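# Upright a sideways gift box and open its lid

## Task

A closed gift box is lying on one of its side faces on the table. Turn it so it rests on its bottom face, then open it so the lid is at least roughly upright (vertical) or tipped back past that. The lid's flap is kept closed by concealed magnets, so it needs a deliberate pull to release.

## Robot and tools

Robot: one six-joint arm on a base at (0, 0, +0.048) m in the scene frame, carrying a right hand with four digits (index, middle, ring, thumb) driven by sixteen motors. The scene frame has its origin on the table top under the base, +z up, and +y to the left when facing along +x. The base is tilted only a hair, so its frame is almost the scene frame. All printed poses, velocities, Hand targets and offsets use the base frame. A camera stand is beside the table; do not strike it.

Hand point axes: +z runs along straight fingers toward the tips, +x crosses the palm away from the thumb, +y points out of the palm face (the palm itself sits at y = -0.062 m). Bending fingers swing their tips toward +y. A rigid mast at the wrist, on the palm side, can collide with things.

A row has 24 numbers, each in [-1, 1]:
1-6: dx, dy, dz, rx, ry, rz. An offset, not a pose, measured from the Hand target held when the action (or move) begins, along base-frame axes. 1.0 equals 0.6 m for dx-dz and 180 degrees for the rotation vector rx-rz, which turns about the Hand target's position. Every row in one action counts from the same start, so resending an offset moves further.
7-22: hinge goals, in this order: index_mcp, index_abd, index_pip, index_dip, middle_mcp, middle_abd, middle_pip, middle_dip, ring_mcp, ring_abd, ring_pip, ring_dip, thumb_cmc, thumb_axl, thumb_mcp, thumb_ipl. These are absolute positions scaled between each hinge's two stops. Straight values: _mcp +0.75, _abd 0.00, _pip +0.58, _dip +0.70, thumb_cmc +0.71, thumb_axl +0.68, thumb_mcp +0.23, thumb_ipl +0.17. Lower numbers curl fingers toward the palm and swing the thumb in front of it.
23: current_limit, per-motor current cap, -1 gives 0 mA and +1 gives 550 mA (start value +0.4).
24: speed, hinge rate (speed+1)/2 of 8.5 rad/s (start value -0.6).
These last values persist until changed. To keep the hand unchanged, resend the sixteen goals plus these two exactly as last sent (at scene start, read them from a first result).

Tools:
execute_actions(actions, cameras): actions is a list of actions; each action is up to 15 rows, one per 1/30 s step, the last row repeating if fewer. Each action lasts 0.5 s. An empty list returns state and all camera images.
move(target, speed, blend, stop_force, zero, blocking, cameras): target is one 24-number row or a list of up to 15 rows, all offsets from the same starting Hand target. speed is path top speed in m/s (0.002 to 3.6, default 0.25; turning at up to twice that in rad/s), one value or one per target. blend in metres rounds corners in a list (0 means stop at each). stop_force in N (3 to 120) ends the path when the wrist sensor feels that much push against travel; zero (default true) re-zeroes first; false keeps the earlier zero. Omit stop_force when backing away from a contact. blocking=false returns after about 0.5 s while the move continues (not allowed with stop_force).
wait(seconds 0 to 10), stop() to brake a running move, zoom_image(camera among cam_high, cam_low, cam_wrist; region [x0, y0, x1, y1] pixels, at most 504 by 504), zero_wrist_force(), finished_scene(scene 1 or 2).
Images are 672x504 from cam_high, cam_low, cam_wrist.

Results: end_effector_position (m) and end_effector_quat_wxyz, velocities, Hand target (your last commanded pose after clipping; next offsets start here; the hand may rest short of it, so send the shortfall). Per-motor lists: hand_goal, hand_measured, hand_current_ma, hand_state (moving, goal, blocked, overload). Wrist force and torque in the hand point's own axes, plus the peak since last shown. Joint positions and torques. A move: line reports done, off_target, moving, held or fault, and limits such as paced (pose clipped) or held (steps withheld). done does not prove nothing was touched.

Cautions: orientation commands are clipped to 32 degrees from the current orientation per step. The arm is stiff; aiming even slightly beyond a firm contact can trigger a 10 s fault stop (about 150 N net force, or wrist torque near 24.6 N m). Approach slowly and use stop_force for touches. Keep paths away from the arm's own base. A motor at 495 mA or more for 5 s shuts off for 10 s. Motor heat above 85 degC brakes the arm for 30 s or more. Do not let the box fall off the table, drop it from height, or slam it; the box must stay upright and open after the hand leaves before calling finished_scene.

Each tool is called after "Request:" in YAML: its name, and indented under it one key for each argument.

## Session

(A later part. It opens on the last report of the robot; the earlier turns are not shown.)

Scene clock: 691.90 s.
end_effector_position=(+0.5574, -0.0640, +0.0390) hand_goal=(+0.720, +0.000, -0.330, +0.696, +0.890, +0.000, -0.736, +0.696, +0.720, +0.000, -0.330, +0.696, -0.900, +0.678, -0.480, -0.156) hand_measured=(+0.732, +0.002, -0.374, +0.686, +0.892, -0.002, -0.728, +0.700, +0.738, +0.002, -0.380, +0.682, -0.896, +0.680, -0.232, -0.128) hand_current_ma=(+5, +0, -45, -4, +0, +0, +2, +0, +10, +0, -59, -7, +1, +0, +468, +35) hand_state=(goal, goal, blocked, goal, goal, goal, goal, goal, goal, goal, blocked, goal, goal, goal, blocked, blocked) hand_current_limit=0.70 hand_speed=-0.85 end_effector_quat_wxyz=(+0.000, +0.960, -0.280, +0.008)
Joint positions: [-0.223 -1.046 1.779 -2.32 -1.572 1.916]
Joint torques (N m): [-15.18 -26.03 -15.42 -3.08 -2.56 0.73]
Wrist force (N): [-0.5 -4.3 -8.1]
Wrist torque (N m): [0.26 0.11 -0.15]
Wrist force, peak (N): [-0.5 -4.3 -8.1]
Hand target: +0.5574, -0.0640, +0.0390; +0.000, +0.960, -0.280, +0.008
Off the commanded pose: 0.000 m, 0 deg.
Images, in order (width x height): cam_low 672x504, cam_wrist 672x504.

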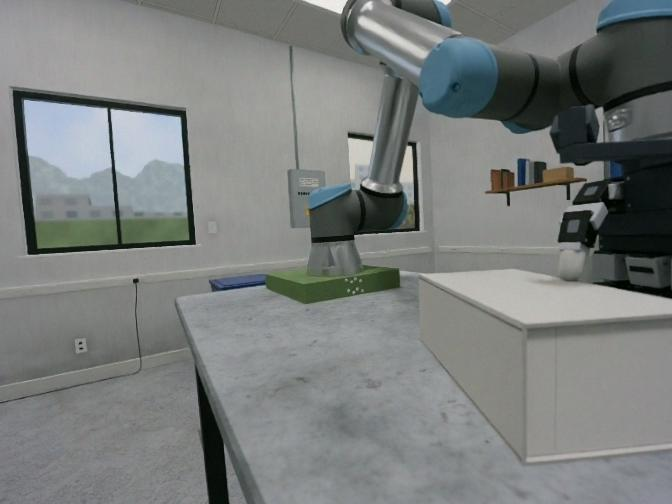

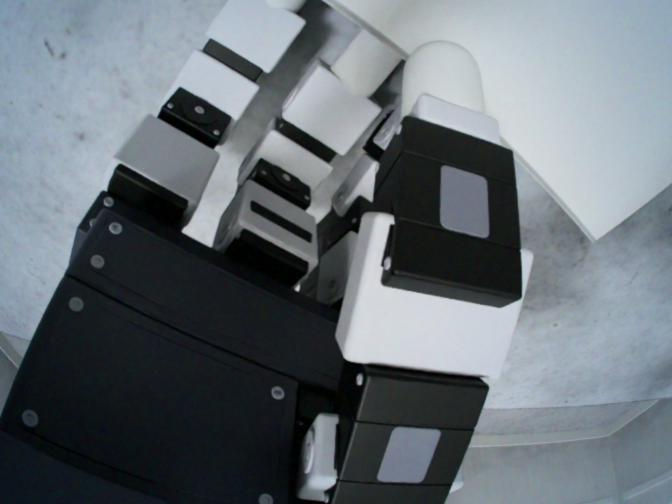

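Request:
move:
  target:
    - [0, 0, 0.0, 0, 0, 0, 0.866, 0.0, -0.634, 0.696, 0.89, 0.0, -0.737, 0.696, 0.866, 0.0, -0.634, 0.696, -0.714, 0.678, 0.2, 0.0, 0.6, -0.5]
    - [0.0358, 0.0562, 0.03, 0, 0, 0, 0.866, 0.0, -0.634, 0.696, 0.89, 0.0, -0.737, 0.696, 0.866, 0.0, -0.634, 0.696, -0.714, 0.678, 0.2, 0.0, 0.6, -0.5]
    - [0.1, 0.15, 0.15, 0, 0, 0, 0.866, 0.0, -0.634, 0.696, 0.89, 0.0, -0.737, 0.696, 0.866, 0.0, -0.634, 0.696, -0.714, 0.678, 0.2, 0.0, 0.6, -0.5]
  speed: [0.05, 0.08, 0.2]
  cameras: ["cam_high", "cam_low", "cam_wrist"]

Request:
zoom_image:
  camera: "cam_high"
  region: [220, 220, 380, 370]

Request:
zoom_image:
  camera: "cam_low"
  region: [410, 240, 672, 480]

Scene clock: 709.97 s.
end_effector_position=(+0.6173, +0.0261, +0.1288) hand_goal=(+0.866, +0.000, -0.634, +0.696, +0.890, +0.000, -0.736, +0.696, +0.866, +0.000, -0.634, +0.696, -0.714, +0.678, +0.200, +0.000) hand_measured=(+0.864, +0.002, -0.626, +0.694, +0.892, -0.002, -0.728, +0.700, +0.864, +0.002, -0.628, +0.694, -0.716, +0.676, +0.190, -0.004) hand_current_ma=(+0, +0, +2, +0, +0, +0, +2, +0, +0, +0, +2, +0, +0, +0, -6, -1) hand_state=(goal, goal, goal, goal, goal, goal, goal, goal, goal, goal, goal, goal, goal, goal, goal, goal) hand_current_limit=0.60 hand_speed=-0.50 end_effector_quat_wxyz=(+0.000, +0.960, -0.280, +0.008)
Joint positions: [-0.069 -1.032 1.48 -2.034 -1.574 2.069]
Joint torques (N m): [-12.19 -56.94 -31.36 -0.76 -1.54 0.29]
Wrist force (N): [0.1 0.2 0.6]
Wrist torque (N m): [0.00 -0.09 0.08]
Wrist force, peak (N): [-0.4 -4.6 -8.6]
Hand target: +0.6174, +0.0260, +0.1290; +0.000, +0.960, -0.280, +0.008
Off the commanded pose: 0.000 m, 0 deg.
move: done

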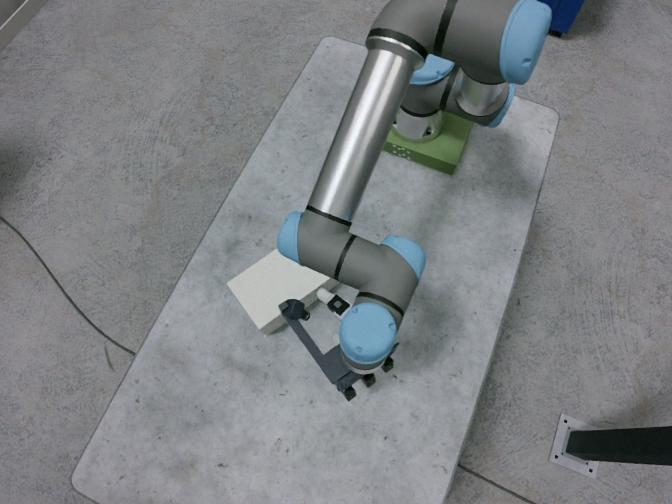

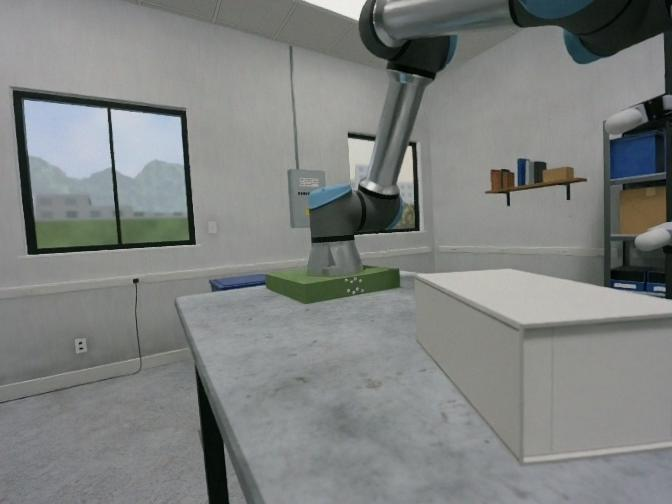

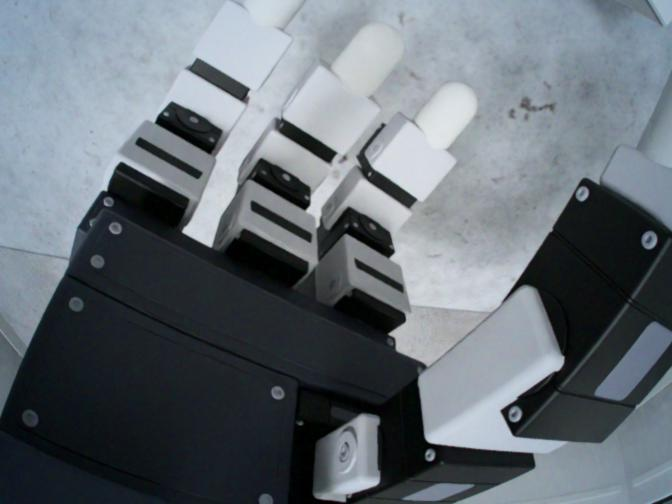

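Scaled by 3.150.

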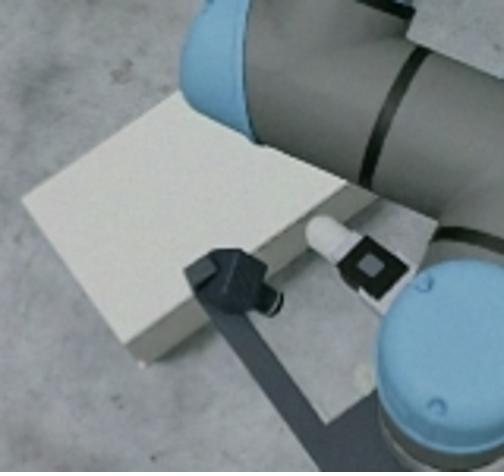

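Scaled by 1.924.

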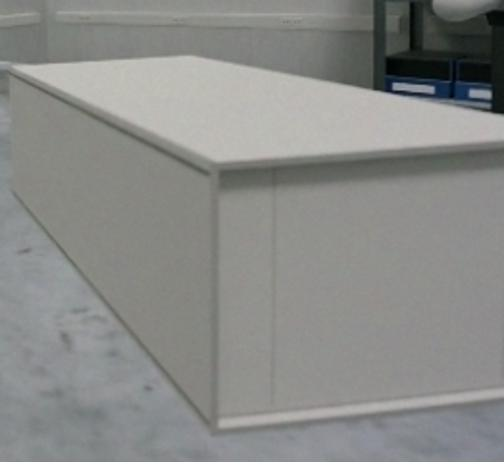

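Request:
move:
  target: [0.0667, -0.1755, -0.04, 0, 0, 0.0139, 0.89, 0.0, -0.737, 0.696, 0.89, 0.0, -0.737, 0.696, 0.474, 0.0, -0.099, 0.696, -0.714, 0.678, 0.2, 0.0, 0.6, -0.6]
  speed: 0.2
  cameras: []

Request:
move:
  target: [0, 0, -0.13, 0, 0, 0, 0.89, 0.0, -0.737, 0.696, 0.89, 0.0, -0.737, 0.696, 0.474, 0.0, -0.099, 0.696, -0.714, 0.678, 0.2, 0.0, 0.6, -0.6]
  speed: 0.04
  stop_force: 4
  cameras: ["cam_high", "cam_low", "cam_wrist"]

Request:
zoom_image:
  camera: "cam_low"
  region: [410, 200, 672, 480]

Scene clock: 720.13 s.
end_effector_position=(+0.6573, -0.0792, +0.1050) hand_goal=(+0.890, +0.000, -0.736, +0.696, +0.890, +0.000, -0.736, +0.696, +0.474, +0.000, -0.098, +0.696, -0.714, +0.678, +0.200, +0.000) hand_measured=(+0.888, +0.002, -0.728, +0.694, +0.892, -0.002, -0.728, +0.700, +0.482, +0.002, -0.098, +0.694, -0.716, +0.676, +0.190, -0.004) hand_current_ma=(+0, +0, +3, +0, +0, +0, +2, +0, +3, +0, +0, +0, +0, +0, -6, -1) hand_state=(goal, goal, goal, goal, goal, goal, goal, goal, goal, goal, goal, goal, goal, goal, goal, goal) hand_current_limit=0.60 hand_speed=-0.60 end_effector_quat_wxyz=(+0.000, +0.966, -0.259, +0.008)
Joint positions: [-0.21 -0.938 1.391 -2.039 -1.571 1.885]
Joint torques (N m): [5.24 -54.2 -19.75 -3.41 0.7 -1.25]
Wrist force (N): [-0.1 0.3 0.8]
Wrist torque (N m): [0.01 -0.06 -0.03]
Wrist force, peak (N): [1.4 2.0 1.0]
Hand target: +0.6574, -0.0793, +0.1050; +0.000, +0.966, -0.259, +0.008
Off the commanded pose: 0.000 m, 0 deg.
move: done
No camera images: "cameras" was empty.

Scene clock: 723.13 s.
end_effector_position=(+0.6574, -0.0793, +0.0270) hand_goal=(+0.890, +0.000, -0.736, +0.696, +0.890, +0.000, -0.736, +0.696, +0.474, +0.000, -0.098, +0.696, -0.714, +0.678, +0.200, +0.000) hand_measured=(+0.888, +0.002, -0.728, +0.694, +0.892, -0.002, -0.728, +0.700, +0.482, +0.002, -0.098, +0.694, -0.716, +0.676, +0.190, -0.004) hand_current_ma=(+0, +0, +3, +0, +0, +0, +2, +0, +3, +0, +0, +0, +0, +0, -6, -1) hand_state=(goal, goal, goal, goal, goal, goal, goal, goal, goal, goal, goal, goal, goal, goal, goal, goal) hand_current_limit=0.60 hand_speed=-0.60 end_effector_quat_wxyz=(+0.000, +0.966, -0.259, +0.008)
Joint positions: [-0.21 -0.844 1.453 -2.196 -1.571 1.885]
Joint torques (N m): [14.55 -61.58 -30.97 -0.35 -1.8 -1.42]
Wrist force (N): [0.0 0.2 0.7]
Wrist torque (N m): [0.00 -0.08 -0.02]
Wrist force, peak (N): [0.1 0.5 1.3]
Hand target: +0.6574, -0.0793, +0.0270; +0.000, +0.966, -0.259, +0.008
Off the commanded pose: 0.000 m, 0 deg.
move: done

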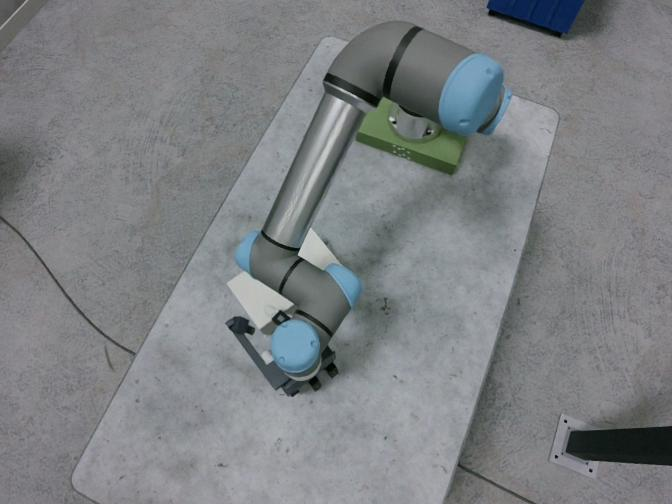

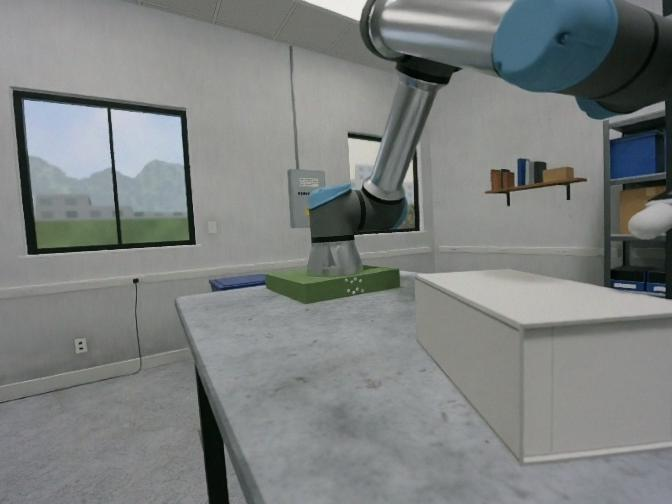

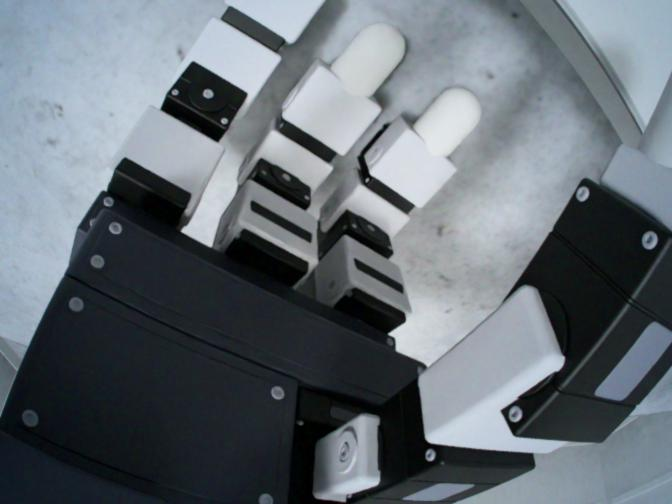

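Scaled by 1.800.

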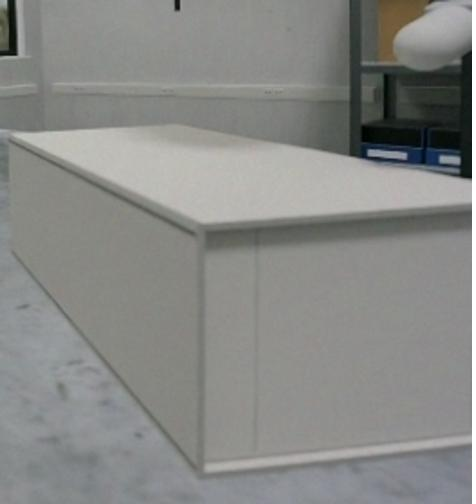

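Request:
zoom_image:
  camera: "cam_high"
  region: [215, 260, 345, 400]

Scaled by 3.600.

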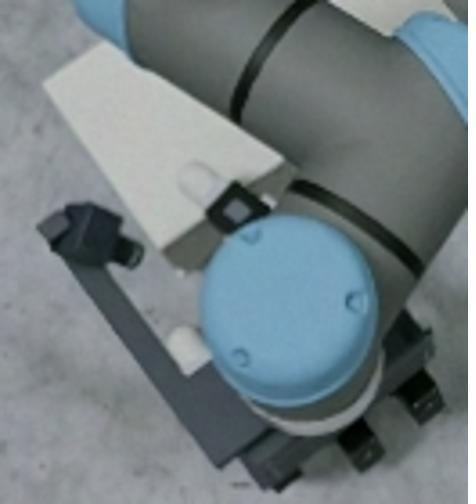

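Request:
move:
  target:
    - [-0.0158, 0.0092, 0, 0, 0, 0, 0.89, 0.0, -0.737, 0.696, 0.89, 0.0, -0.737, 0.696, 0.474, 0.0, -0.099, 0.696, -0.714, 0.678, 0.2, 0.0, 0.6, -0.6]
    - [-0.0492, -0.0485, 0, 0, 0, 0, 0.89, 0.0, -0.737, 0.696, 0.89, 0.0, -0.737, 0.696, 0.474, 0.0, -0.099, 0.696, -0.714, 0.678, 0.2, 0.0, 0.6, -0.6]
  speed: [0.05, 0.02]
  stop_force: 3
  cameras: ["cam_high", "cam_low", "cam_wrist"]

Request:
zoom_image:
  camera: "cam_high"
  region: [205, 240, 335, 380]

Request:
zoom_image:
  camera: "cam_wrist"
  region: [220, 0, 560, 200]

Scene clock: 732.53 s.
end_effector_position=(+0.6279, -0.1084, +0.0270) hand_goal=(+0.890, +0.000, -0.736, +0.696, +0.890, +0.000, -0.736, +0.696, +0.474, +0.000, -0.098, +0.696, -0.714, +0.678, +0.200, +0.000) hand_measured=(+0.888, +0.002, -0.728, +0.694, +0.892, -0.002, -0.728, +0.700, +0.482, +0.002, -0.098, +0.694, -0.716, +0.676, +0.190, -0.004) hand_current_ma=(+0, +0, +3, +0, +0, +0, +2, +0, +3, +0, +0, +0, +0, +0, -6, -1) hand_state=(goal, goal, goal, goal, goal, goal, goal, goal, goal, goal, goal, goal, goal, goal, goal, goal) hand_current_limit=0.60 hand_speed=-0.60 end_effector_quat_wxyz=(+0.000, +0.966, -0.259, +0.008)
Joint positions: [-0.261 -0.899 1.555 -2.243 -1.571 1.834]
Joint torques (N m): [14.94 -38 -29.73 -0.41 1.33 1.2]
Wrist force (N): [0.0 0.7 0.7]
Wrist torque (N m): [0.07 -0.07 0.06]
Wrist force, peak (N): [0.1 0.9 0.7]
Hand target: +0.6279, -0.1084, +0.0270; +0.000, +0.966, -0.259, +0.008
Off the commanded pose: 0.000 m, 0 deg.
move: done

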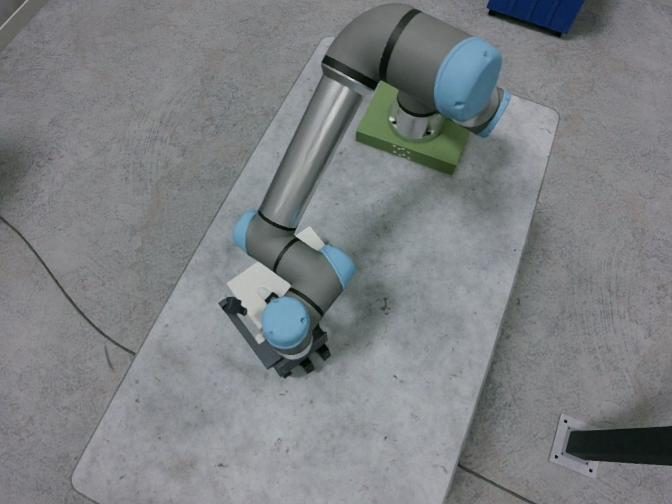

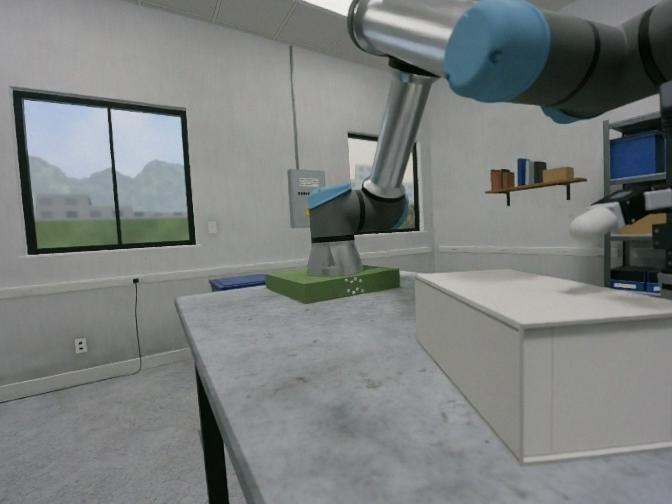

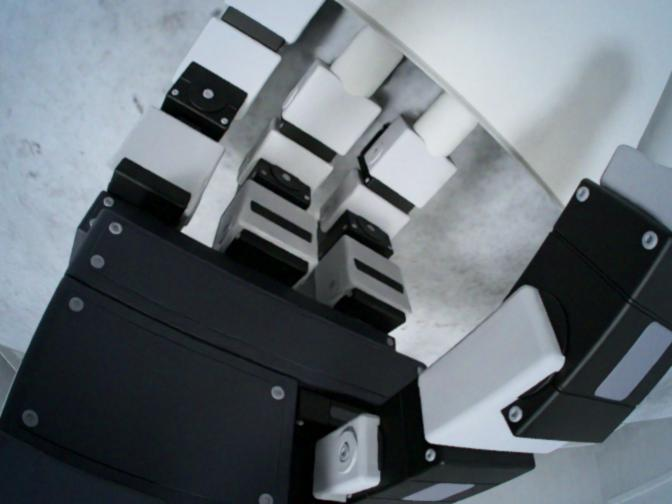

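Scaled by 3.600.

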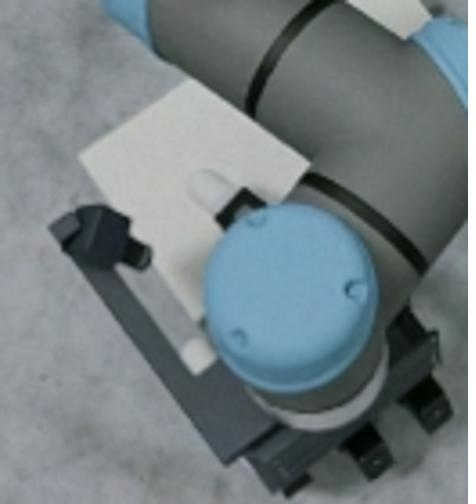

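Scaled by 1.482 from the camera's 672x504 image, which has a finer 960x720 frame.

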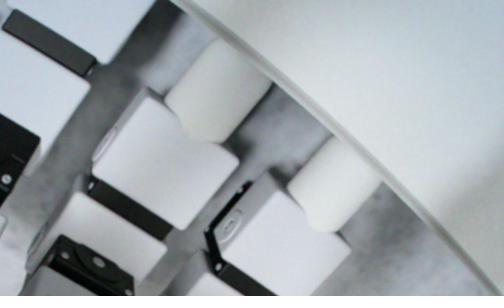

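Request:
move:
  target: [-0.0208, -0.0361, 0, 0, 0, 0, 0.89, 0.0, -0.737, 0.696, 0.89, 0.0, -0.737, 0.696, 0.474, 0.0, -0.099, 0.696, -0.714, 0.678, 0.2, 0.0, 0.6, -0.6]
  speed: 0.015
  stop_force: 3
  cameras: ["cam_high", "cam_low", "cam_wrist"]

Request:
zoom_image:
  camera: "cam_high"
  region: [205, 240, 335, 380]

Scene clock: 738.57 s.
end_effector_position=(+0.6154, -0.1300, +0.0270) hand_goal=(+0.890, +0.000, -0.736, +0.696, +0.890, +0.000, -0.736, +0.696, +0.474, +0.000, -0.098, +0.696, -0.714, +0.678, +0.200, +0.000) hand_measured=(+0.896, +0.002, -0.734, +0.694, +0.892, -0.002, -0.728, +0.700, +0.482, +0.002, -0.098, +0.694, -0.716, +0.676, +0.190, -0.004) hand_current_ma=(+1, +0, +0, +0, +0, +0, +2, +0, +3, +0, +0, +0, +0, +0, -6, -1) hand_state=(goal, goal, goal, goal, goal, goal, goal, goal, goal, goal, goal, goal, goal, goal, goal, goal) hand_current_limit=0.60 hand_speed=-0.60 end_effector_quat_wxyz=(+0.000, +0.966, -0.259, +0.008)
Joint positions: [-0.297 -0.919 1.592 -2.26 -1.57 1.798]
Joint torques (N m): [13.79 -37.18 -29.91 -0.62 1.36 1.18]
Wrist force (N): [0.0 -0.6 0.7]
Wrist torque (N m): [0.05 -0.07 0.08]
Wrist force, peak (N): [0.3 -1.1 0.5]
Hand target: +0.6154, -0.1300, +0.0270; +0.000, +0.966, -0.259, +0.008
Off the commanded pose: 0.000 m, 0 deg.
move: done

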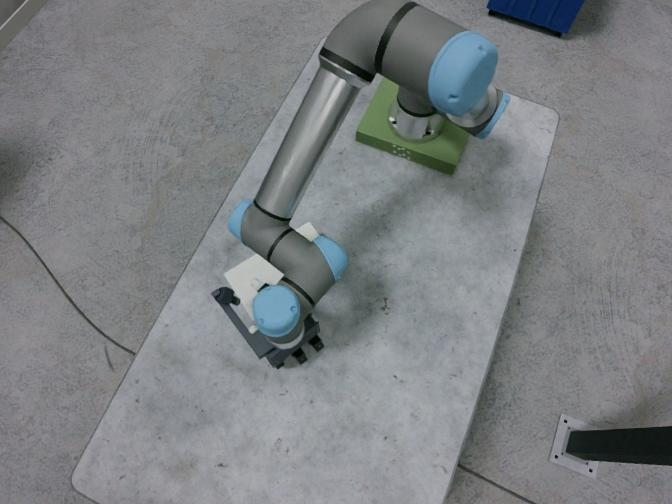

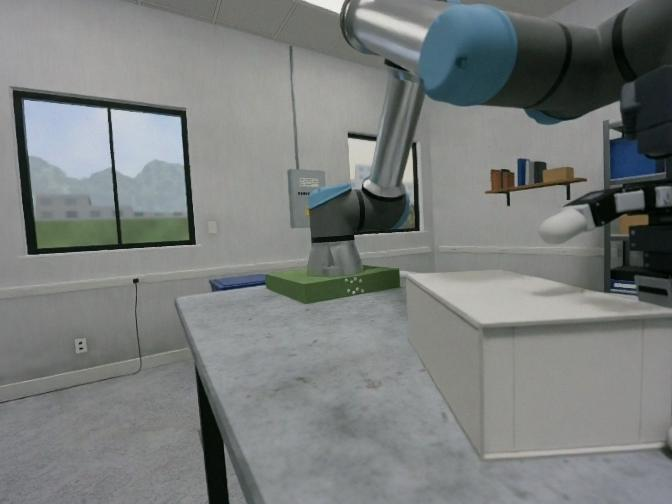

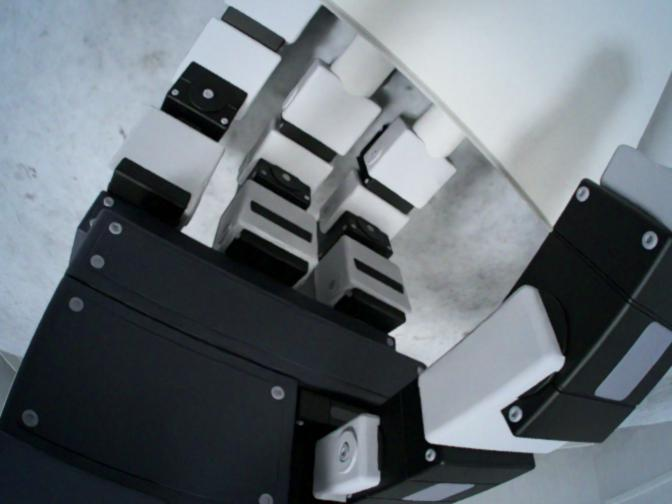

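Scaled by 3.600.

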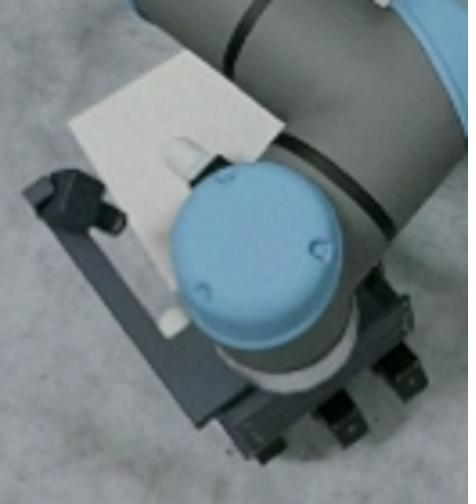

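Request:
move:
  target: [0.0208, 0.0361, 0, 0, 0, 0, 0.986, 0.0, -0.839, 0.696, 0.986, 0.0, -0.839, 0.696, 0.0685, 0.0, 0.533, 0.696, -0.714, 0.678, 0.2, 0.0, 0.6, -0.6]
  speed: 0.04
  cameras: ["cam_high", "cam_low", "cam_wrist"]

Request:
zoom_image:
  camera: "cam_high"
  region: [205, 240, 335, 380]

Request:
zoom_image:
  camera: "cam_low"
  region: [460, 250, 672, 480]

Scene clock: 745.70 s.
end_effector_position=(+0.6280, -0.1081, +0.0270) hand_goal=(+0.986, +0.000, -0.838, +0.696, +0.986, +0.000, -0.838, +0.696, +0.068, +0.000, +0.534, +0.696, -0.714, +0.678, +0.200, +0.000) hand_measured=(+0.982, +0.002, -0.830, +0.694, +0.982, -0.002, -0.830, +0.700, +0.086, +0.000, +0.534, +0.694, -0.716, +0.676, +0.190, -0.004) hand_current_ma=(-1, +0, +3, +0, -1, +0, +2, +0, +10, +0, +0, +0, +0, +0, -6, -1) hand_state=(goal, goal, goal, goal, goal, goal, goal, goal, goal, goal, goal, goal, goal, goal, goal, goal) hand_current_limit=0.60 hand_speed=-0.60 end_effector_quat_wxyz=(+0.000, +0.966, -0.259, +0.008) end_effector_velocity=(-0.002, -0.002, -0.001) end_effector_angular_velocity=(+0.001, +0.003, +0.001)
Joint positions: [-0.26 -0.898 1.555 -2.243 -1.571 1.834]
Joint velocities: [-0.004 -0.001 0.005 0 0.001 -0.005]
Joint torques (N m): [-14.83 -57.16 -14.23 -3.39 -2.46 -1.52]
Wrist force (N): [0.0 0.5 0.6]
Wrist torque (N m): [0.06 -0.07 0.01]
Wrist force, peak (N): [0.0 1.1 1.0]
Hand target: +0.6279, -0.1084, +0.0270; +0.000, +0.966, -0.259, +0.008
Off the commanded pose: 0.000 m, 0 deg.
move: done

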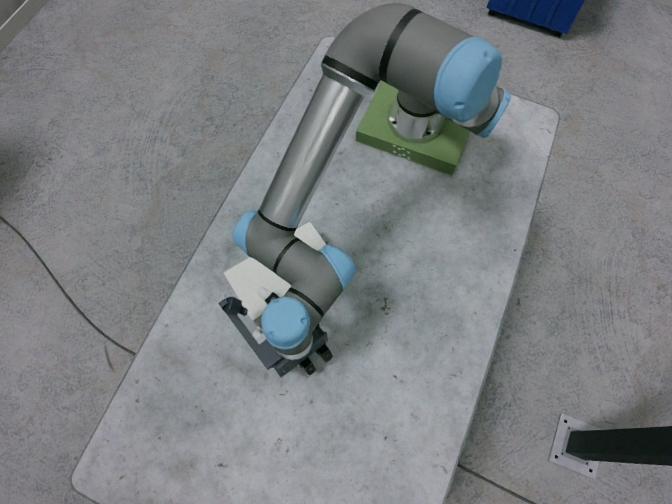

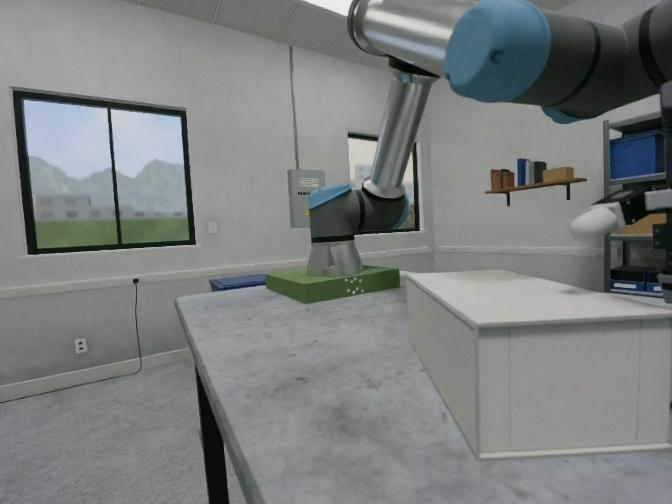

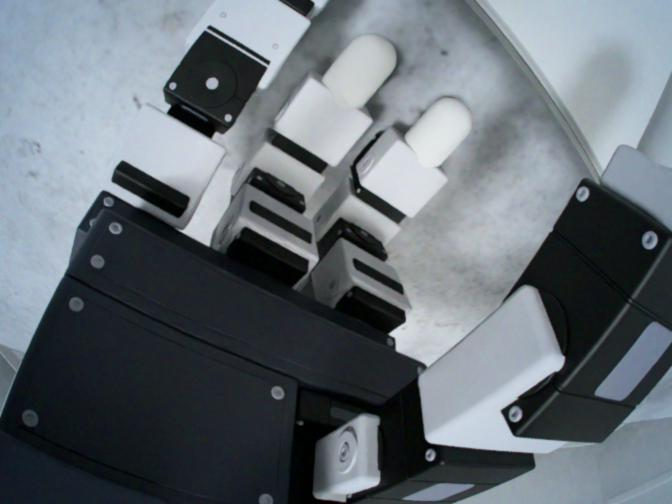

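Scaled by 3.600.

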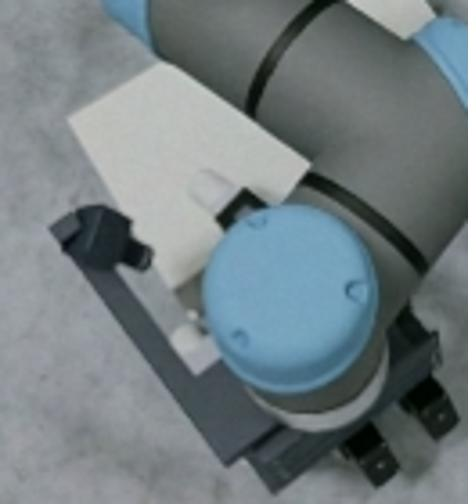

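Scaled by 2.191.

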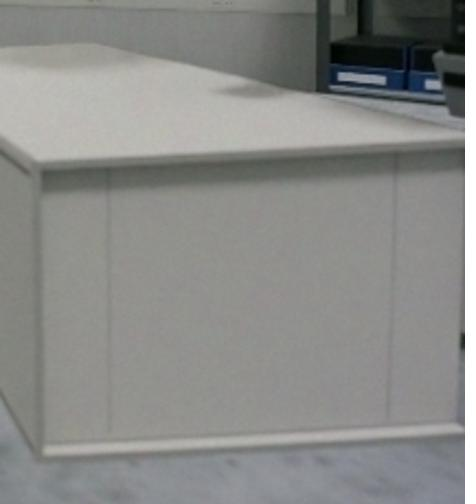

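Request:
move:
  target:
    - [0.02, 0.03, 0.2, 0, 0, 0, 0.689, 0.0, -0.403, 0.696, 0.96, 0.0, -0.512, 0.696, 0.96, 0.0, -0.512, 0.696, -0.671, 0.678, 0.2, 0.0, 0.6, -0.6]
    - [0.1225, -0.1388, 0.2, 0, 0, -0.5055, 0.689, 0.0, -0.403, 0.696, 0.96, 0.0, -0.512, 0.696, 0.96, 0.0, -0.512, 0.696, -0.671, 0.678, 0.2, 0.0, 0.6, -0.6]
    - [0.1225, -0.1388, 0.0217, 0, 0, -0.5055, 0.689, 0.0, -0.403, 0.696, 0.96, 0.0, -0.512, 0.696, 0.96, 0.0, -0.512, 0.696, -0.671, 0.678, 0.2, 0.0, 0.6, -0.6]
  speed: [0.15, 0.3, 0.08]
  blend: [0.03, 0, 0]
  cameras: ["cam_high", "cam_low", "cam_wrist"]

Request:
zoom_image:
  camera: "cam_high"
  region: [190, 240, 320, 380]

Request:
zoom_image:
  camera: "cam_wrist"
  region: [340, 0, 672, 240]

Scene clock: 762.10 s.
end_effector_position=(+0.7013, -0.1916, +0.0399) hand_goal=(+0.690, +0.000, -0.402, +0.696, +0.960, +0.000, -0.512, +0.696, +0.960, +0.000, -0.512, +0.696, -0.670, +0.678, +0.200, +0.000) hand_measured=(+0.696, +0.002, -0.402, +0.694, +0.962, -0.002, -0.512, +0.700, +0.956, +0.000, -0.506, +0.694, -0.672, +0.676, +0.190, -0.004) hand_current_ma=(+1, +0, +0, +0, +0, +0, +0, +0, -1, +0, +1, +0, +0, +0, -6, -1) hand_state=(goal, goal, goal, goal, goal, goal, goal, goal, goal, goal, goal, goal, goal, goal, goal, goal) hand_current_limit=0.60 hand_speed=-0.60 end_effector_quat_wxyz=(-0.006, -0.492, +0.870, -0.005) end_effector_velocity=(+0.000, +0.000, +0.003) end_effector_angular_velocity=(+0.000, +0.000, +0.000)
Joint positions: [-0.485 -0.669 1.079 -1.984 -1.586 3.198]
Joint velocities: [0 -0.003 -0.003 0.005 0 0]
Joint torques (N m): [14.56 -69.14 -32.58 -0.43 -0.78 0.98]
Wrist force (N): [-0.1 0.6 0.4]
Wrist torque (N m): [0.06 -0.05 0.04]
Wrist force, peak (N): [0.3 1.5 2.2]
Hand target: +0.7014, -0.1916, +0.0400; -0.006, -0.492, +0.870, -0.006
Off the commanded pose: 0.000 m, 0 deg.
move: done

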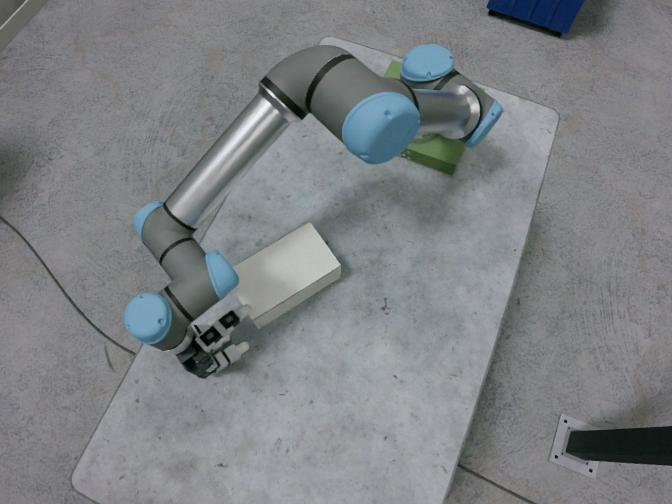

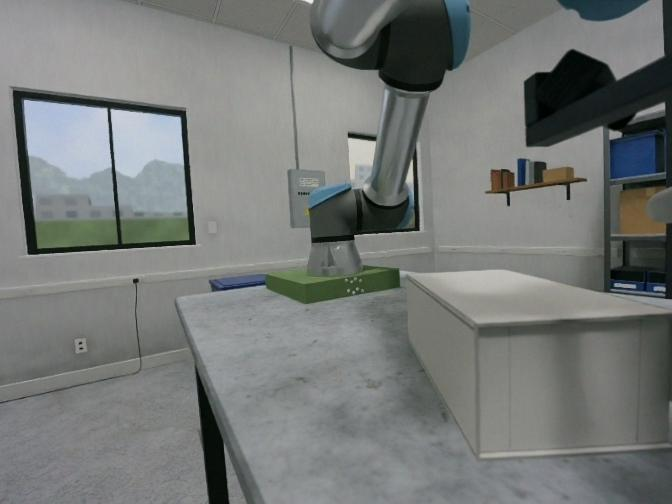

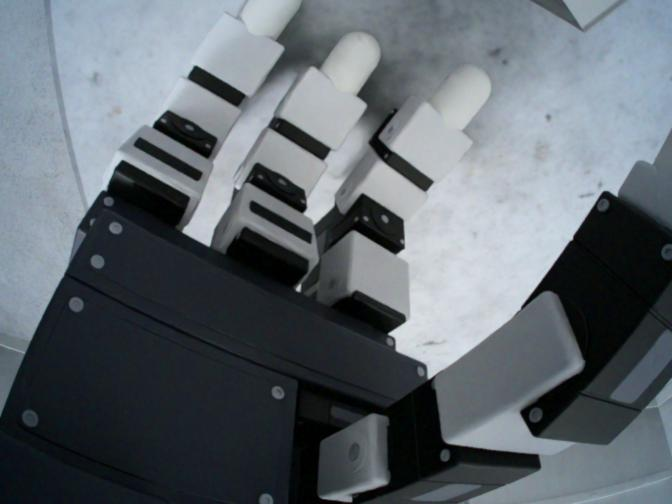

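Scaled by 3.600.

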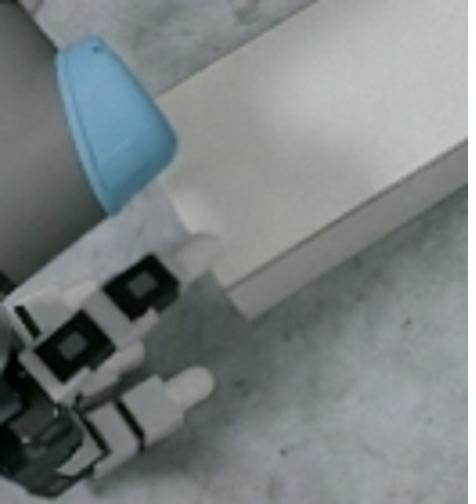

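Scaled by 1.518 from the camera's 672x504 image, which has a finer 960x720 frame.

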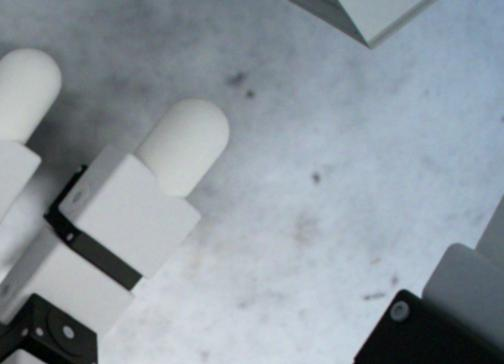

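Request:
move:
  target:
    - [-0.0052, -0.0085, 0, 0, 0, 0, 0.689, 0.0, -0.403, 0.696, 0.96, 0.0, -0.512, 0.696, 0.96, 0.0, -0.512, 0.696, -0.671, 0.678, 0.2, 0.0, 0.6, -0.6]
    - [-0.0909, 0.043, 0, 0, 0, 0, 0.689, 0.0, -0.403, 0.696, 0.96, 0.0, -0.512, 0.696, 0.96, 0.0, -0.512, 0.696, -0.671, 0.678, 0.2, 0.0, 0.6, -0.6]
  speed: [0.04, 0.03]
  stop_force: 3
  cameras: ["cam_high", "cam_low", "cam_wrist"]

Request:
zoom_image:
  camera: "cam_high"
  region: [190, 240, 320, 380]

Request:
zoom_image:
  camera: "cam_wrist"
  region: [340, 0, 672, 240]

Request:
zoom_image:
  camera: "cam_low"
  region: [460, 210, 672, 480]

Scene clock: 768.10 s.
end_effector_position=(+0.6468, -0.1658, +0.0400) hand_goal=(+0.690, +0.000, -0.402, +0.696, +0.960, +0.000, -0.512, +0.696, +0.960, +0.000, -0.512, +0.696, -0.670, +0.678, +0.200, +0.000) hand_measured=(+0.696, +0.002, -0.402, +0.694, +0.962, -0.002, -0.512, +0.700, +0.956, +0.000, -0.506, +0.694, -0.672, +0.676, +0.190, -0.004) hand_current_ma=(+1, +0, +0, +0, +0, +0, +0, +0, -1, +0, +1, +0, +0, +0, -6, -1) hand_state=(goal, goal, goal, goal, goal, goal, goal, goal, goal, goal, goal, goal, goal, goal, goal, goal) hand_current_limit=0.60 hand_speed=-0.60 end_effector_quat_wxyz=(-0.006, -0.492, +0.870, -0.006)
Joint positions: [-0.488 -0.806 1.338 -2.107 -1.586 3.195]
Joint torques (N m): [5.12 -42.37 -31.76 -0.43 0.87 -0.22]
Wrist force (N): [-0.2 0.7 0.8]
Wrist torque (N m): [0.05 -0.05 -0.02]
Wrist force, peak (N): [-1.3 0.8 0.3]
Hand target: +0.6468, -0.1658, +0.0400; -0.006, -0.492, +0.870, -0.006
Off the commanded pose: 0.000 m, 0 deg.
move: done

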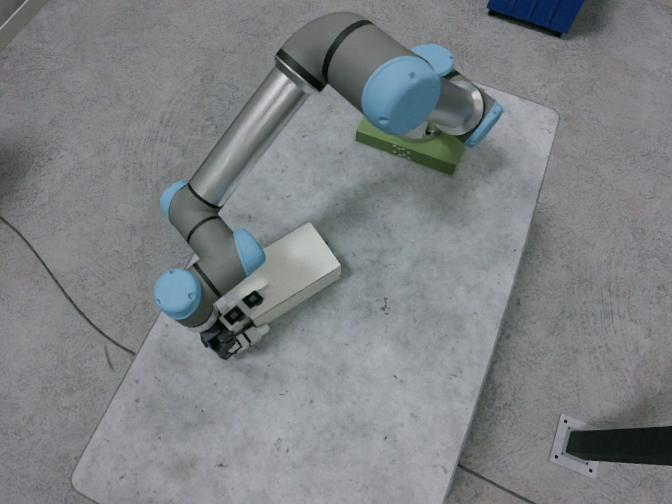

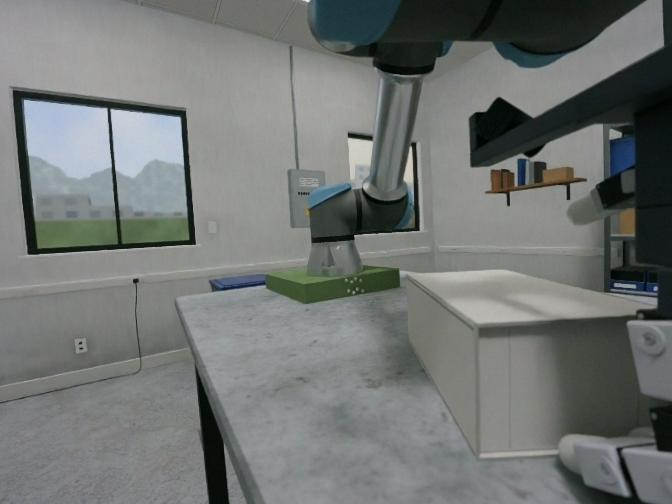

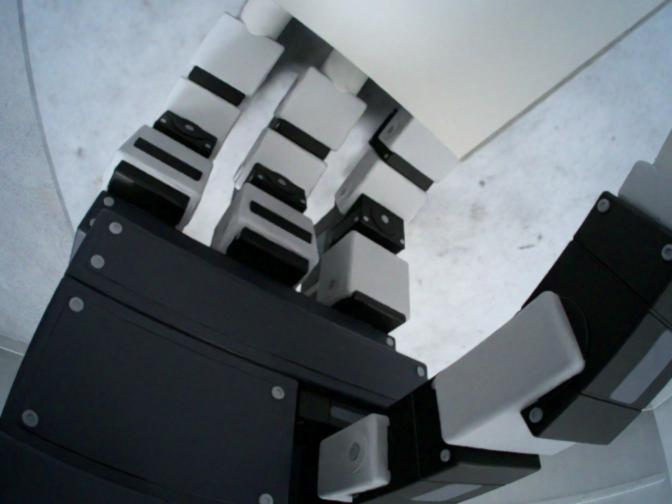

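Scaled by 3.600.

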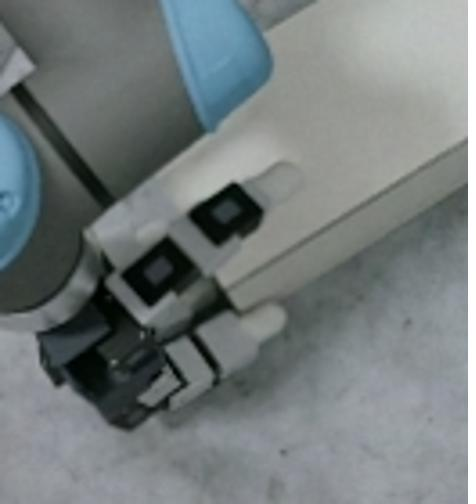

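Scaled by 1.518 from the camera's 672x504 image, which has a finer 960x720 frame.

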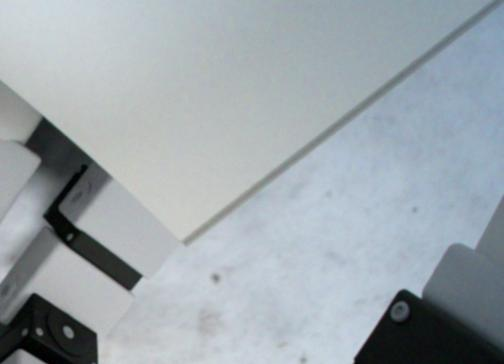

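Scaled by 1.867.

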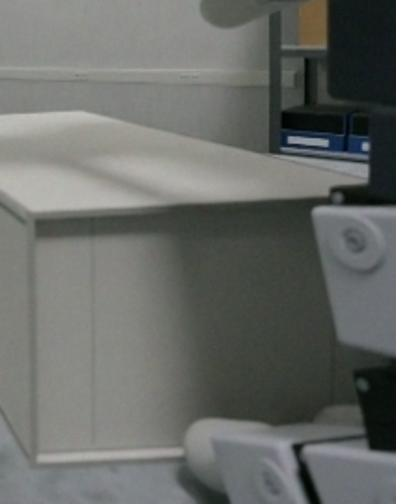

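Request:
move:
  target:
    - [0, 0, -0.0058, 0, 0, 0, 0.689, 0.0, -0.403, 0.696, 0.96, 0.0, -0.512, 0.696, 0.96, 0.0, -0.512, 0.696, -0.671, 0.678, 0.2, 0.0, 0.6, -0.6]
    - [-0.0048, -0.008, -0.0058, 0, 0, 0, 0.689, 0.0, -0.403, 0.696, 0.96, 0.0, -0.512, 0.696, 0.96, 0.0, -0.512, 0.696, -0.671, 0.678, 0.2, 0.0, 0.6, -0.6]
  speed: [0.02, 0.015]
  cameras: ["cam_wrist", "cam_high"]

Request:
zoom_image:
  camera: "cam_high"
  region: [190, 240, 320, 380]

Scene clock: 772.77 s.
end_effector_position=(+0.6439, -0.1708, +0.0365) hand_goal=(+0.690, +0.000, -0.402, +0.696, +0.960, +0.000, -0.512, +0.696, +0.960, +0.000, -0.512, +0.696, -0.670, +0.678, +0.200, +0.000) hand_measured=(+0.696, +0.002, -0.402, +0.694, +0.962, -0.002, -0.512, +0.700, +0.956, +0.000, -0.506, +0.694, -0.672, +0.676, +0.190, -0.004) hand_current_ma=(+1, +0, +0, +0, +0, +0, +0, +0, -1, +0, +1, +0, +0, +0, -6, -1) hand_state=(goal, goal, goal, goal, goal, goal, goal, goal, goal, goal, goal, goal, goal, goal, goal, goal) hand_current_limit=0.60 hand_speed=-0.60 end_effector_quat_wxyz=(-0.006, -0.492, +0.870, -0.006)
Joint positions: [-0.496 -0.804 1.346 -2.116 -1.586 3.187]
Joint torques (N m): [0.11 -60.14 -21.31 -3.27 1.4 0.38]
Wrist force (N): [-0.7 -0.1 0.8]
Wrist torque (N m): [0.03 -0.09 0.06]
Wrist force, peak (N): [-0.1 0.7 0.8]
Hand target: +0.6440, -0.1706, +0.0365; -0.006, -0.492, +0.870, -0.006
Off the commanded pose: 0.000 m, 0 deg.
move: done
Images, in order (width x height): cam_high 672x504, cam_wrist 672x504.

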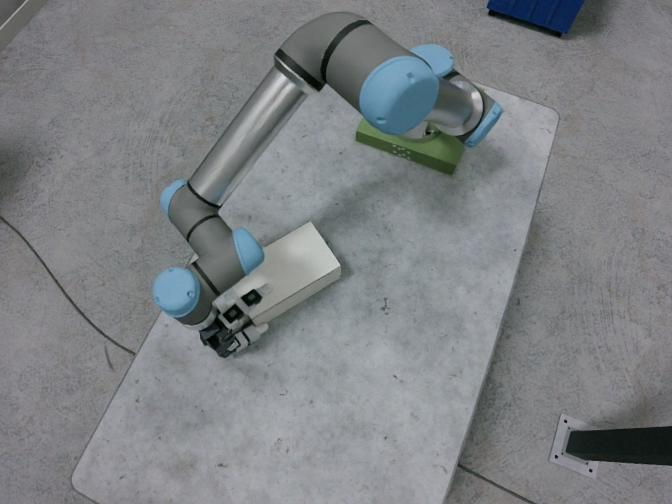

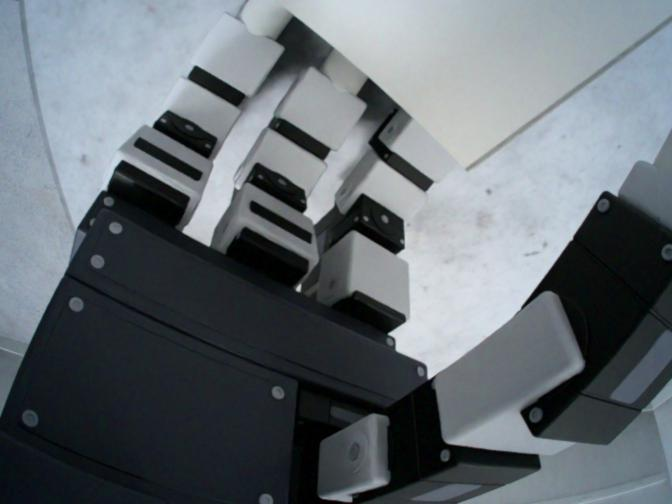

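Scaled by 3.600.

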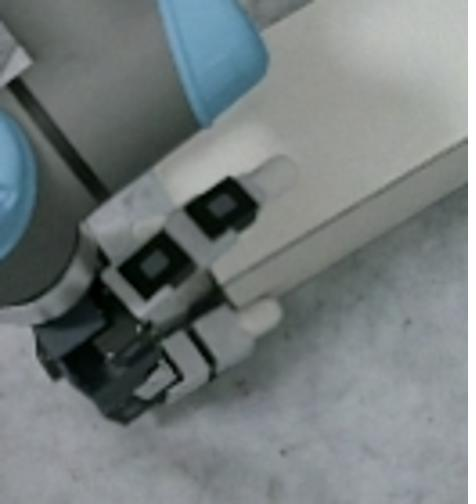

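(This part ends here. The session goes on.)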